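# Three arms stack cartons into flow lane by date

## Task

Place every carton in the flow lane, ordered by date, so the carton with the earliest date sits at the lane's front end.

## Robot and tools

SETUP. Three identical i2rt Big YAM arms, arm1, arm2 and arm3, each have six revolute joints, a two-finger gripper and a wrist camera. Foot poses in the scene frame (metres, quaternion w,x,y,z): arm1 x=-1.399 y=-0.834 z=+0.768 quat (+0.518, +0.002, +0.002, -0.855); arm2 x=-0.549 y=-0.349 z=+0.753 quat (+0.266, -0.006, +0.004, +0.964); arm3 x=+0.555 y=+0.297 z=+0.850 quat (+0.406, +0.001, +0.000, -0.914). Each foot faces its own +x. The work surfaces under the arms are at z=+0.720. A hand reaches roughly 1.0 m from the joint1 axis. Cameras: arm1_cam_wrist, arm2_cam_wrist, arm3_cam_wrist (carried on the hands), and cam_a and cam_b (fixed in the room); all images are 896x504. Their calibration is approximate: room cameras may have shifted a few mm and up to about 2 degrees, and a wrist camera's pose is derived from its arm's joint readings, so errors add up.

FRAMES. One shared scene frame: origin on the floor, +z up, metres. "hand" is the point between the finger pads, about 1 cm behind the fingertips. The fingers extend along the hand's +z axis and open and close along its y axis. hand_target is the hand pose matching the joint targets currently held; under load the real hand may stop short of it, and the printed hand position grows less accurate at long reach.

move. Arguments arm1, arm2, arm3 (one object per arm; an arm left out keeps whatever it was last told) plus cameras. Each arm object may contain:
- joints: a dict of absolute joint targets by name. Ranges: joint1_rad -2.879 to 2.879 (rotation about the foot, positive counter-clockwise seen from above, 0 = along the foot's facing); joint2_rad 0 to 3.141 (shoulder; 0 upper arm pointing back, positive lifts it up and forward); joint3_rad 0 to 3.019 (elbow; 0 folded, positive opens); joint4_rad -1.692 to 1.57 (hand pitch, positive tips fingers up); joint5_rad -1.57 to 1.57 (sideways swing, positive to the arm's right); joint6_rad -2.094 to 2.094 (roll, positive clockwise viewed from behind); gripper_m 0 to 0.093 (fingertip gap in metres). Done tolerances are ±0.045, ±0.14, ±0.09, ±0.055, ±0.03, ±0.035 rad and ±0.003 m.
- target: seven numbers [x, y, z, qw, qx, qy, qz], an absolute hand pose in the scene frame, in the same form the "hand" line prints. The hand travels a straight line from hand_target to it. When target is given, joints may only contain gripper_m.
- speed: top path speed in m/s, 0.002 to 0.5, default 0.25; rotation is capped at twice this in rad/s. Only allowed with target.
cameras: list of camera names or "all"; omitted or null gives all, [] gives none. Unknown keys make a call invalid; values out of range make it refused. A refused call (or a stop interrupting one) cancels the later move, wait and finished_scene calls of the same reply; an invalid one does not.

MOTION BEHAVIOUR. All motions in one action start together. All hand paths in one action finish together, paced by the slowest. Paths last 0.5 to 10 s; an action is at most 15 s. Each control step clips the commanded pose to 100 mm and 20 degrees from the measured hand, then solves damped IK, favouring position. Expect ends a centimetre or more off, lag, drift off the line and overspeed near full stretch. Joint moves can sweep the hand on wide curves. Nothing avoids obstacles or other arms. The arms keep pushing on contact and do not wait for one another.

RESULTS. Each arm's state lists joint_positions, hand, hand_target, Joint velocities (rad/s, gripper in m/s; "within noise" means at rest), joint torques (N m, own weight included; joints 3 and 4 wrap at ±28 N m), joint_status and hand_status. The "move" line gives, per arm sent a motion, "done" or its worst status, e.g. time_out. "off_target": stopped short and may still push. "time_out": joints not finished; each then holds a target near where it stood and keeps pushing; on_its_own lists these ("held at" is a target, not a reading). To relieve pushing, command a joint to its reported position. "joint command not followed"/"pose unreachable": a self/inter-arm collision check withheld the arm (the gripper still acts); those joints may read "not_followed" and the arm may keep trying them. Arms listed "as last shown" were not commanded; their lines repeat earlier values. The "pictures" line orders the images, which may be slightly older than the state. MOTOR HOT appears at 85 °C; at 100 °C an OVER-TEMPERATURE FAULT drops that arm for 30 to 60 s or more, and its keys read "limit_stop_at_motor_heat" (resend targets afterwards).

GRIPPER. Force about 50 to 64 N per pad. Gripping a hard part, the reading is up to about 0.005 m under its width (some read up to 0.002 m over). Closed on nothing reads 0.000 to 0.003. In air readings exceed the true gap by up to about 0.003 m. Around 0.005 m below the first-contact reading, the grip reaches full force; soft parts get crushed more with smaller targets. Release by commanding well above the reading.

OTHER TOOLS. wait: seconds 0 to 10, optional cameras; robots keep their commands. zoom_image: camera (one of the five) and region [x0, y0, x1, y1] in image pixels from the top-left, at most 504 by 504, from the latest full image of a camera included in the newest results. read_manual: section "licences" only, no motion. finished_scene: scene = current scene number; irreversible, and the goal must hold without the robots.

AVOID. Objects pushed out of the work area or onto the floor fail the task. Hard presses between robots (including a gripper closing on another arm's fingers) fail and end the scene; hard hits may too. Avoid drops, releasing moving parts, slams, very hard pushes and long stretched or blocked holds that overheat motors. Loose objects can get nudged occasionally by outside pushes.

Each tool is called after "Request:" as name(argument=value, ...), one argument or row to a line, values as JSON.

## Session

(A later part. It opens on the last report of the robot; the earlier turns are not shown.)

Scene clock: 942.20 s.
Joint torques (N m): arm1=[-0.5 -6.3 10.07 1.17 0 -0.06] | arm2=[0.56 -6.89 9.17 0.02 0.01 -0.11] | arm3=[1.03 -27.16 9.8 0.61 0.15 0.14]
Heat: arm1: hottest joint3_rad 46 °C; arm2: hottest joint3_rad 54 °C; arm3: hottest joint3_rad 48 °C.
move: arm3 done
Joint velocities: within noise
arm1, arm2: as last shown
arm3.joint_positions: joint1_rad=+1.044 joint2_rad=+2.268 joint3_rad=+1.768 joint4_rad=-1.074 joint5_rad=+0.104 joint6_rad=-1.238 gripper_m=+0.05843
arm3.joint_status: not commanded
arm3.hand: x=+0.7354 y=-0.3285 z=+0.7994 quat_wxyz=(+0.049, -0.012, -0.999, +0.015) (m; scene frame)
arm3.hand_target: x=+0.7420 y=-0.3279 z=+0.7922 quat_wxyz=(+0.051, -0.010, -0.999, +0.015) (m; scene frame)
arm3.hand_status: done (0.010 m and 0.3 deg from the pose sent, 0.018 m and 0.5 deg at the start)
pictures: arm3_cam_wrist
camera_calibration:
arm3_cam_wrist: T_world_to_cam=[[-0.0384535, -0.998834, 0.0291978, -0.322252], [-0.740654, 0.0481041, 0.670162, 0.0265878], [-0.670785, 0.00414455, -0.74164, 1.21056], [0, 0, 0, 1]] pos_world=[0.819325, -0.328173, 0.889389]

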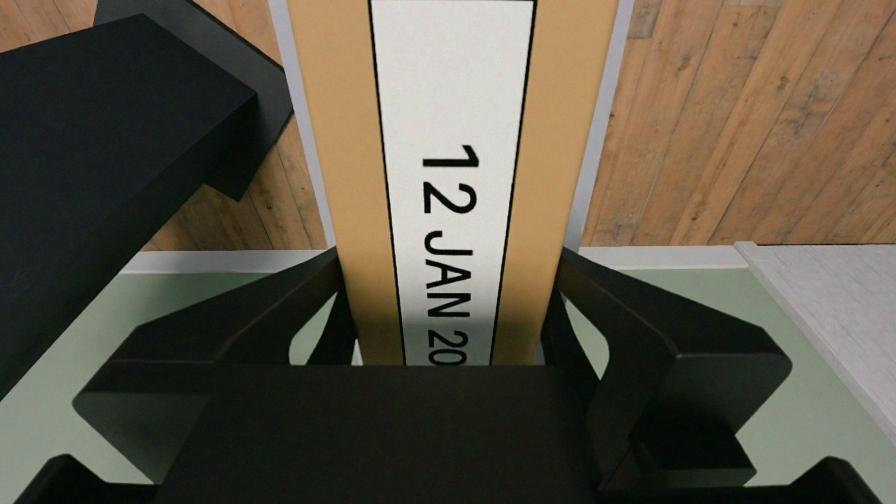

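Request:
move(
  arm3={"target": [0.742, -0.328, 0.779, 0.0506, -0.0105, -0.9986, 0.015], "speed": 0.05},
  cameras=["arm3_cam_wrist"],
)

Scene clock: 945.00 s.
Joint torques (N m): arm1=[-0.5 -6.36 10.07 1.14 0 -0.06] | arm2=[0.62 -6.95 9.17 0.03 0.01 -0.11] | arm3=[0.97 -27.4 9.76 0.61 0.16 0.14]
Heat: arm1: hottest joint3_rad 46 °C; arm2: hottest joint3_rad 54 °C; arm3: hottest joint3_rad 47 °C.
move: arm3 done
Joint velocities: within noise
arm1, arm2: as last shown
arm3.joint_positions: joint1_rad=+1.044 joint2_rad=+2.288 joint3_rad=+1.762 joint4_rad=-1.051 joint5_rad=+0.104 joint6_rad=-1.238 gripper_m=+0.05843
arm3.joint_status: not commanded
arm3.hand: x=+0.7352 y=-0.3279 z=+0.7850 quat_wxyz=(+0.049, -0.012, -0.999, +0.013) (m; scene frame)
arm3.hand_target: x=+0.7420 y=-0.3278 z=+0.7791 quat_wxyz=(+0.051, -0.010, -0.999, +0.015) (m; scene frame)
arm3.hand_status: done (0.009 m and 0.3 deg from the pose sent, 0.021 m and 0.3 deg at the start)
pictures: arm3_cam_wrist
camera_calibration:
arm3_cam_wrist: T_world_to_cam=[[-0.0384182, -0.998905, 0.0266814, -0.319385], [-0.740125, 0.0463847, 0.670867, 0.0346031], [-0.671371, 0.00602594, -0.741097, 1.20036], [0, 0, 0, 1]] pos_world=[0.819225, -0.327874, 0.874889]

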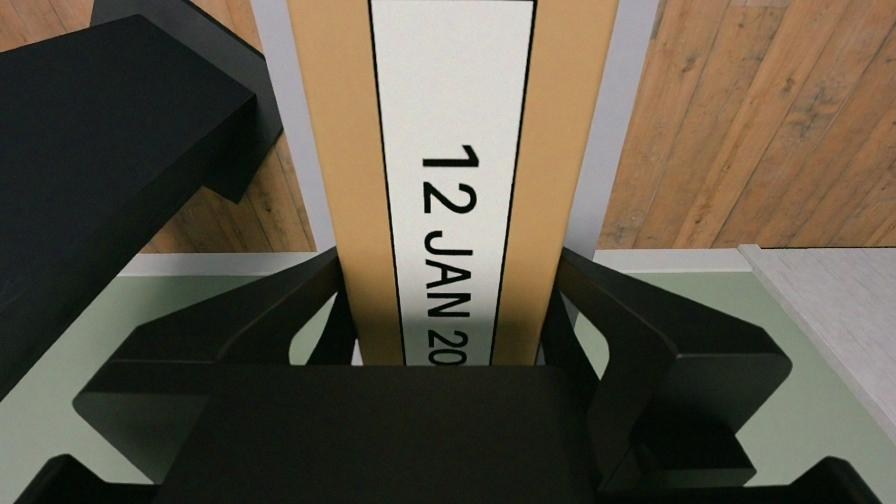

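Request:
move(
  arm3={"target": [0.742, -0.328, 0.769, 0.0506, -0.0105, -0.9986, 0.015], "speed": 0.04},
  cameras=["arm3_cam_wrist"],
)

Scene clock: 948.03 s.
Joint torques (N m): arm1=[-0.56 -6.36 10.07 1.16 0 -0.06] | arm2=[0.62 -6.95 9.17 0.03 0.01 -0.11] | arm3=[0.85 -27.05 9.39 0.69 0.1 0.14]
Heat: arm1: hottest joint3_rad 46 °C; arm2: hottest joint3_rad 54 °C; arm3: hottest joint3_rad 47 °C.
move: arm3 off_target
Joint velocities: within noise
arm1, arm2: as last shown
arm3.joint_positions: joint1_rad=+1.044 joint2_rad=+2.297 joint3_rad=+1.762 joint4_rad=-1.034 joint5_rad=+0.106 joint6_rad=-1.238 gripper_m=+0.05843
arm3.joint_status: not commanded
arm3.hand: x=+0.7356 y=-0.3301 z=+0.7790 quat_wxyz=(+0.049, -0.012, -0.999, +0.017) (m; scene frame)
arm3.hand_target: x=+0.7418 y=-0.3279 z=+0.7692 quat_wxyz=(+0.050, -0.010, -0.999, +0.015) (m; scene frame)
arm3.hand_status: off_target (0.012 m and 0.4 deg from the pose sent, 0.017 m and 0.3 deg at the start)
pictures: arm3_cam_wrist
camera_calibration:
arm3_cam_wrist: T_world_to_cam=[[-0.0384629, -0.998676, 0.0341679, -0.327102], [-0.740387, 0.0514452, 0.670209, 0.0413708], [-0.671079, 0.000480664, -0.741386, 1.19431], [0, 0, 0, 1]] pos_world=[0.819525, -0.329371, 0.868892]

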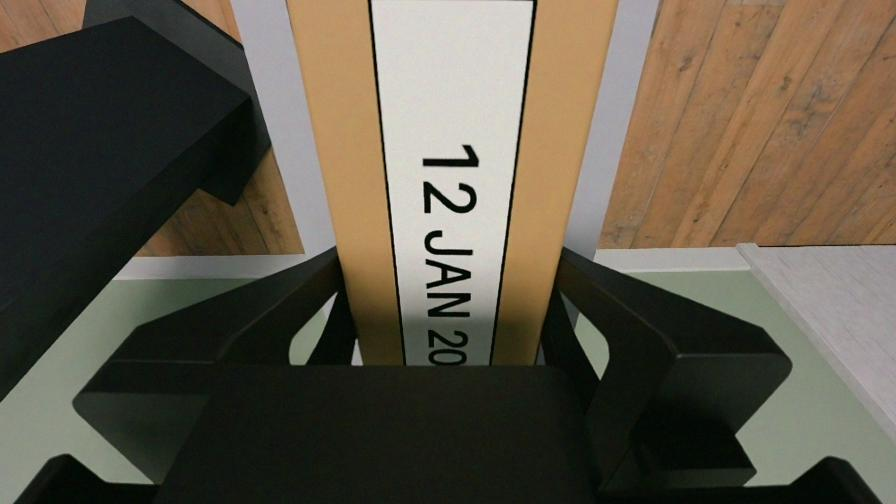

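Request:
move(
  arm3={"target": [0.742, -0.329, 0.763, 0.0506, -0.0105, -0.9986, 0.015], "speed": 0.04},
  cameras=["arm3_cam_wrist"],
)

Scene clock: 952.57 s.
Joint torques (N m): arm1=[-0.5 -6.24 10.09 1.14 -0.01 -0.06] | arm2=[0.62 -6.95 9.17 0.05 0.01 -0.11] | arm3=[0.97 -26.17 9.61 0.87 0.1 0.1]
Heat: arm1: hottest joint3_rad 46 °C; arm2: hottest joint3_rad 54 °C; arm3: hottest joint3_rad 46 °C.
move: arm3 off_target
Joint velocities: within noise
arm1.joint_positions: joint1_rad=+1.016 joint2_rad=+0.997 joint3_rad=+1.294 joint4_rad=-1.304 joint5_rad=+0.001 joint6_rad=+0.009 gripper_m=+0.09295
arm1.joint_status: not commanded
arm1.hand: x=-1.2115 y=-1.1547 z=+1.1553 quat_wxyz=(-0.241, -0.480, -0.833, +0.134) (m; scene frame)
arm1.hand_target: x=-1.2153 y=-1.1594 z=+1.1581 quat_wxyz=(-0.243, -0.483, -0.830, +0.139) (m; scene frame)
arm1.hand_status: not commanded
arm2: as last shown
arm3.joint_positions: joint1_rad=+1.044 joint2_rad=+2.298 joint3_rad=+1.762 joint4_rad=-1.032 joint5_rad=+0.106 joint6_rad=-1.234 gripper_m=+0.05843
arm3.joint_status: not commanded
arm3.hand: x=+0.7357 y=-0.3305 z=+0.7785 quat_wxyz=(+0.049, -0.014, -0.999, +0.018) (m; scene frame)
arm3.hand_target: x=+0.7417 y=-0.3286 z=+0.7633 quat_wxyz=(+0.051, -0.010, -0.999, +0.015) (m; scene frame)
arm3.hand_status: off_target (0.017 m and 0.5 deg from the pose sent, 0.017 m and 0.3 deg at the start)
pictures: arm3_cam_wrist
camera_calibration:
arm3_cam_wrist: T_world_to_cam=[[-0.0418491, -0.998478, 0.0359215, -0.32626], [-0.74061, 0.0551333, 0.66967, 0.0436039], [-0.670631, 0.00142123, -0.74179, 1.19437], [0, 0, 0, 1]] pos_world=[0.819623, -0.329865, 0.868493]

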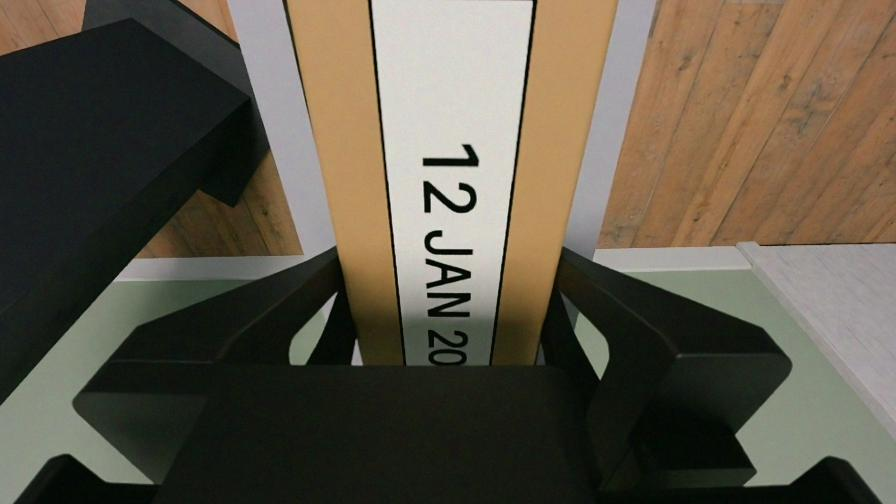

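Request:
move(
  arm3={"joints": {"gripper_m": 0.068}},
  cameras=["arm3_cam_wrist"],
)

Request:
move(
  arm3={"target": [0.742, -0.332, 0.9, 0.0506, -0.0105, -0.9986, 0.015], "speed": 0.12},
  cameras=["arm3_cam_wrist", "cam_b"],
)

Scene clock: 954.60 s.
Joint torques (N m): arm1=[-0.5 -6.36 10.1 1.17 0 -0.06] | arm2=[0.62 -6.95 9.18 0.05 0.01 -0.11] | arm3=[0.91 -26.29 9.58 0.69 0.08 0.1]
Heat: arm1: hottest joint3_rad 46 °C; arm2: hottest joint3_rad 54 °C; arm3: hottest joint3_rad 46 °C.
move: arm3 done
Joint velocities: within noise
arm1: as last shown
arm2.joint_positions: joint1_rad=+1.091 joint2_rad=+1.201 joint3_rad=+1.113 joint4_rad=-1.442 joint5_rad=-0.001 joint6_rad=+0.009 gripper_m=+0.09300
arm2.joint_status: not commanded
arm2.hand: x=-0.8394 y=-0.5238 z=+0.9811 quat_wxyz=(+0.013, +0.963, +0.268, -0.016) (m; scene frame)
arm2.hand_target: x=-0.8331 y=-0.5231 z=+0.9766 quat_wxyz=(+0.010, +0.961, +0.277, -0.007) (m; scene frame)
arm2.hand_status: not commanded
arm3.joint_positions: joint1_rad=+1.044 joint2_rad=+2.299 joint3_rad=+1.762 joint4_rad=-1.026 joint5_rad=+0.106 joint6_rad=-1.234 gripper_m=+0.06788
arm3.joint_status: all done
arm3.hand: x=+0.7361 y=-0.3319 z=+0.7783 quat_wxyz=(+0.048, -0.014, -0.999, +0.021) (m; scene frame)
arm3.hand_target: x=+0.7417 y=-0.3286 z=+0.7632 quat_wxyz=(+0.051, -0.010, -0.999, +0.015) (m; scene frame)
arm3.hand_status: not commanded
pictures: arm3_cam_wrist
camera_calibration:
arm3_cam_wrist: T_world_to_cam=[[-0.0422544, -0.998244, 0.0415078, -0.331586], [-0.741475, 0.0591769, 0.668366, 0.0470462], [-0.669649, -0.00253557, -0.742674, 1.19309], [0, 0, 0, 1]] pos_world=[0.819822, -0.330762, 0.868394]

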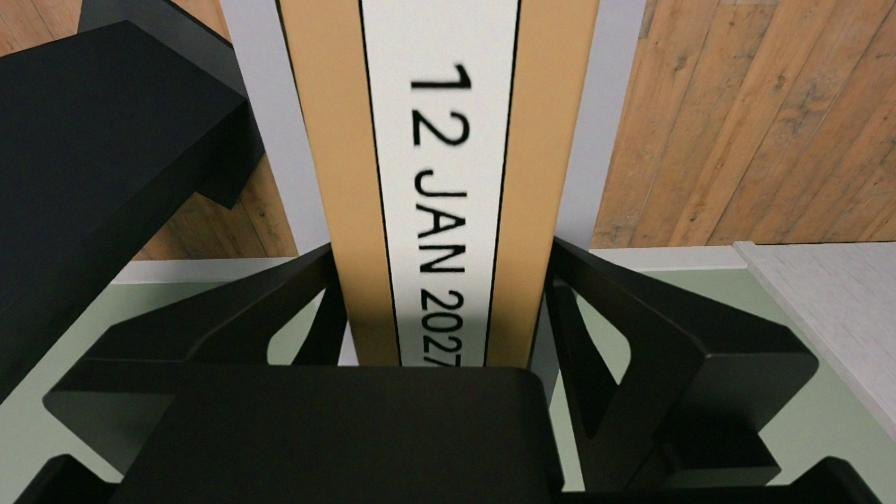

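Scene clock: 956.50 s.
Joint torques (N m): arm1=[-0.5 -6.36 10.07 1.16 -0.01 -0.06] | arm2=[0.56 -6.95 9.18 0.02 0.01 -0.11] | arm3=[0.85 -28.28 14.16 -0.06 0.07 0.08]
Heat: arm1: hottest joint3_rad 46 °C; arm2: hottest joint3_rad 54 °C; arm3: hottest joint3_rad 46 °C.
move: arm3 off_target
Joint velocities: within noise
arm1, arm2: as last shown
arm3.joint_positions: joint1_rad=+1.044 joint2_rad=+2.172 joint3_rad=+1.831 joint4_rad=-1.273 joint5_rad=+0.106 joint6_rad=-1.234 gripper_m=+0.06794
arm3.joint_status: not commanded
arm3.hand: x=+0.7320 y=-0.3191 z=+0.8824 quat_wxyz=(+0.056, -0.013, -0.998, -0.004) (m; scene frame)
arm3.hand_target: x=+0.7418 y=-0.3311 z=+0.9002 quat_wxyz=(+0.051, -0.010, -0.999, +0.015) (m; scene frame)
arm3.hand_status: off_target (0.024 m and 2.3 deg from the pose sent, 0.122 m and 0.8 deg at the start)
pictures: arm3_cam_wrist, cam_b
camera_calibration:
arm3_cam_wrist: T_world_to_cam=[[-0.0414837, -0.999116, -0.00684445, -0.281549], [-0.730901, 0.0256753, 0.682, -0.0566922], [-0.681221, 0.0332945, -0.73132, 1.27762], [0, 0, 0, 1]] pos_world=[0.817228, -0.322382, 0.971089]

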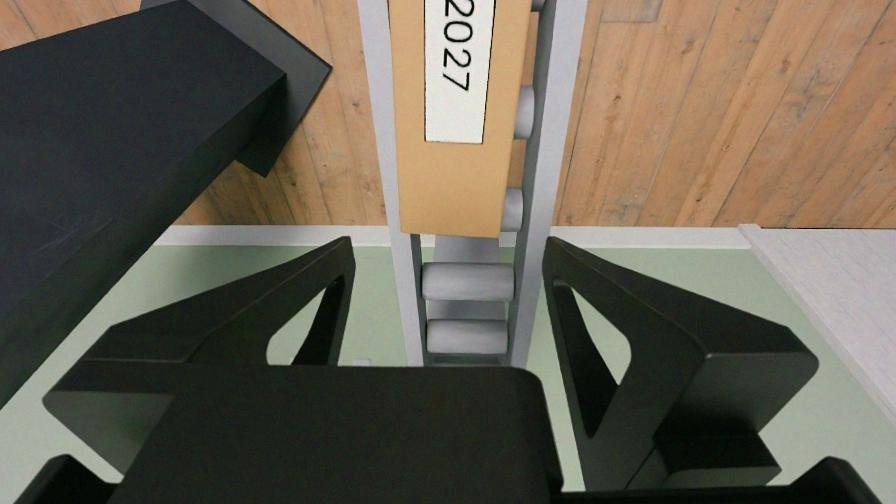

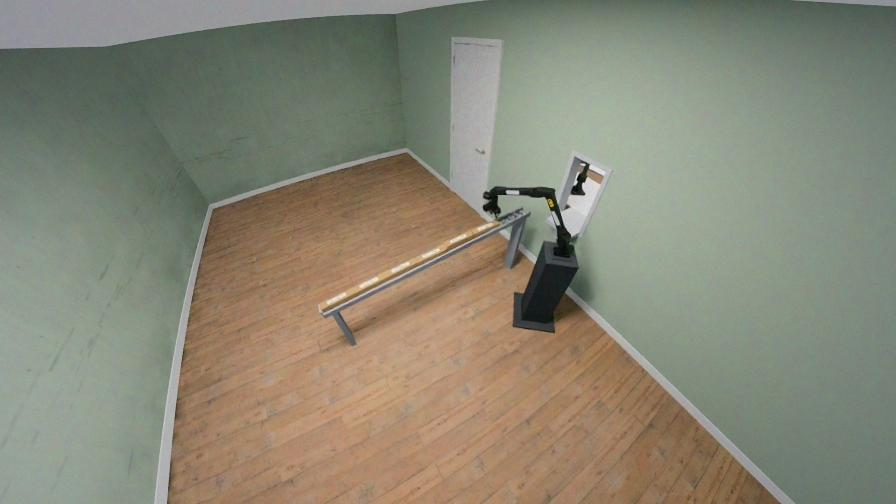

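Request:
zoom_image(
  camera="cam_b",
  region=[300, 190, 560, 340],
)

Request:
move(
  arm3={"joints": {"joint1_rad": 1.0, "joint2_rad": 1.6, "joint3_rad": 1.4, "joint4_rad": -1.2, "joint5_rad": 0, "joint6_rad": -1.2, "gripper_m": 0.093}},
  cameras=["arm3_cam_wrist", "cam_b"],
)

Scaled by 1.938 from the camera's 896x504 image, which has a finer 1280x720 frame.

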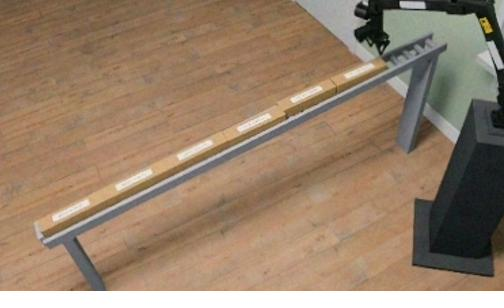

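Scene clock: 959.80 s.
Joint torques (N m): arm1=[-0.5 -6.24 10.06 1.18 0 -0.06] | arm2=[0.56 -6.95 9.17 0.05 0.01 -0.11] | arm3=[-0.09 -16.97 10.92 0.98 -0.11 0.19]
Heat: arm1: hottest joint3_rad 46 °C; arm2: hottest joint3_rad 54 °C; arm3: hottest joint3_rad 47 °C.
move: arm3 done
Joint velocities: within noise
arm1, arm2: as last shown
arm3.joint_positions: joint1_rad=+1.001 joint2_rad=+1.579 joint3_rad=+1.402 joint4_rad=-1.209 joint5_rad=+0.002 joint6_rad=-1.208 gripper_m=+0.09290
arm3.joint_status: all done
arm3.hand: x=+0.6887 y=-0.1987 z=+1.0497 quat_wxyz=(-0.029, -0.048, -0.995, +0.088) (m; scene frame)
arm3.hand_target: x=+0.6893 y=-0.2016 z=+1.0392 quat_wxyz=(-0.028, -0.053, -0.995, +0.081) (m; scene frame)
arm3.hand_status: not commanded
pictures: arm3_cam_wrist, cam_b
camera_calibration:
arm3_cam_wrist: T_world_to_cam=[[-0.116507, -0.978842, 0.168211, -0.289973], [-0.825847, 0.189561, 0.531078, 0.0507587], [-0.551728, -0.0770422, -0.830458, 1.35938], [0, 0, 0, 1]] pos_world=[0.758145, -0.188729, 1.15073]

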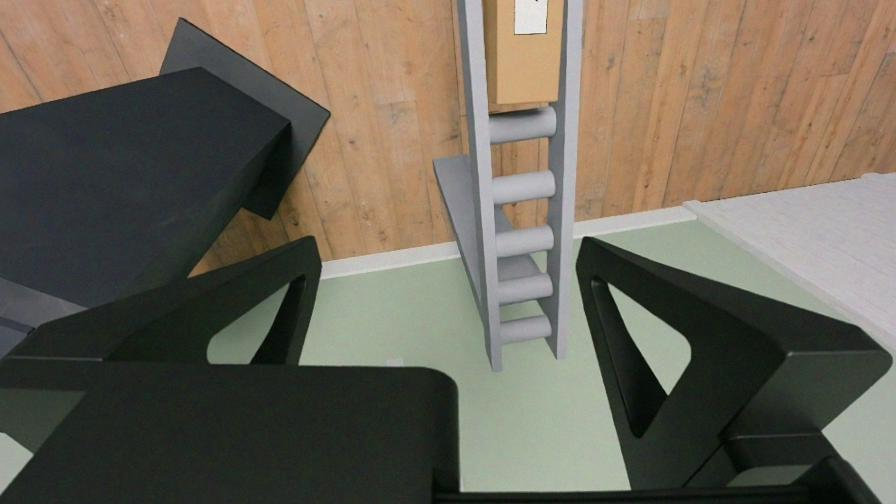

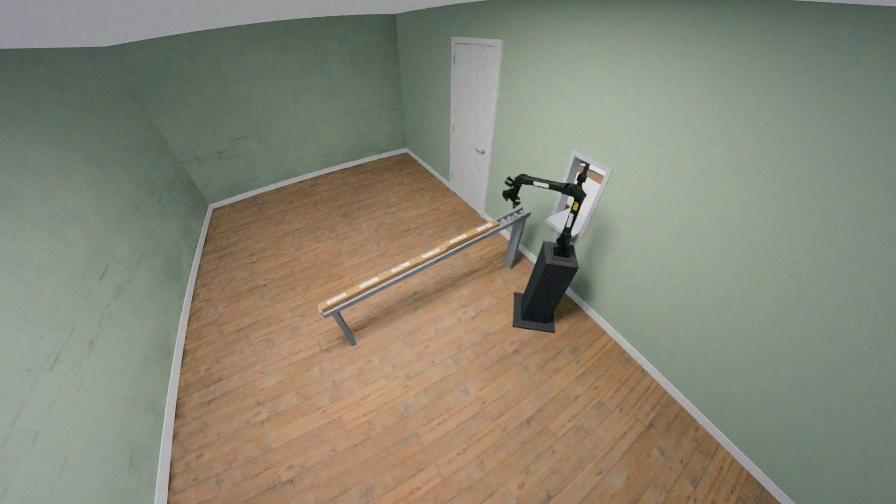

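Request:
finished_scene(
  scene=1,
)

The scene is finished: the task was done.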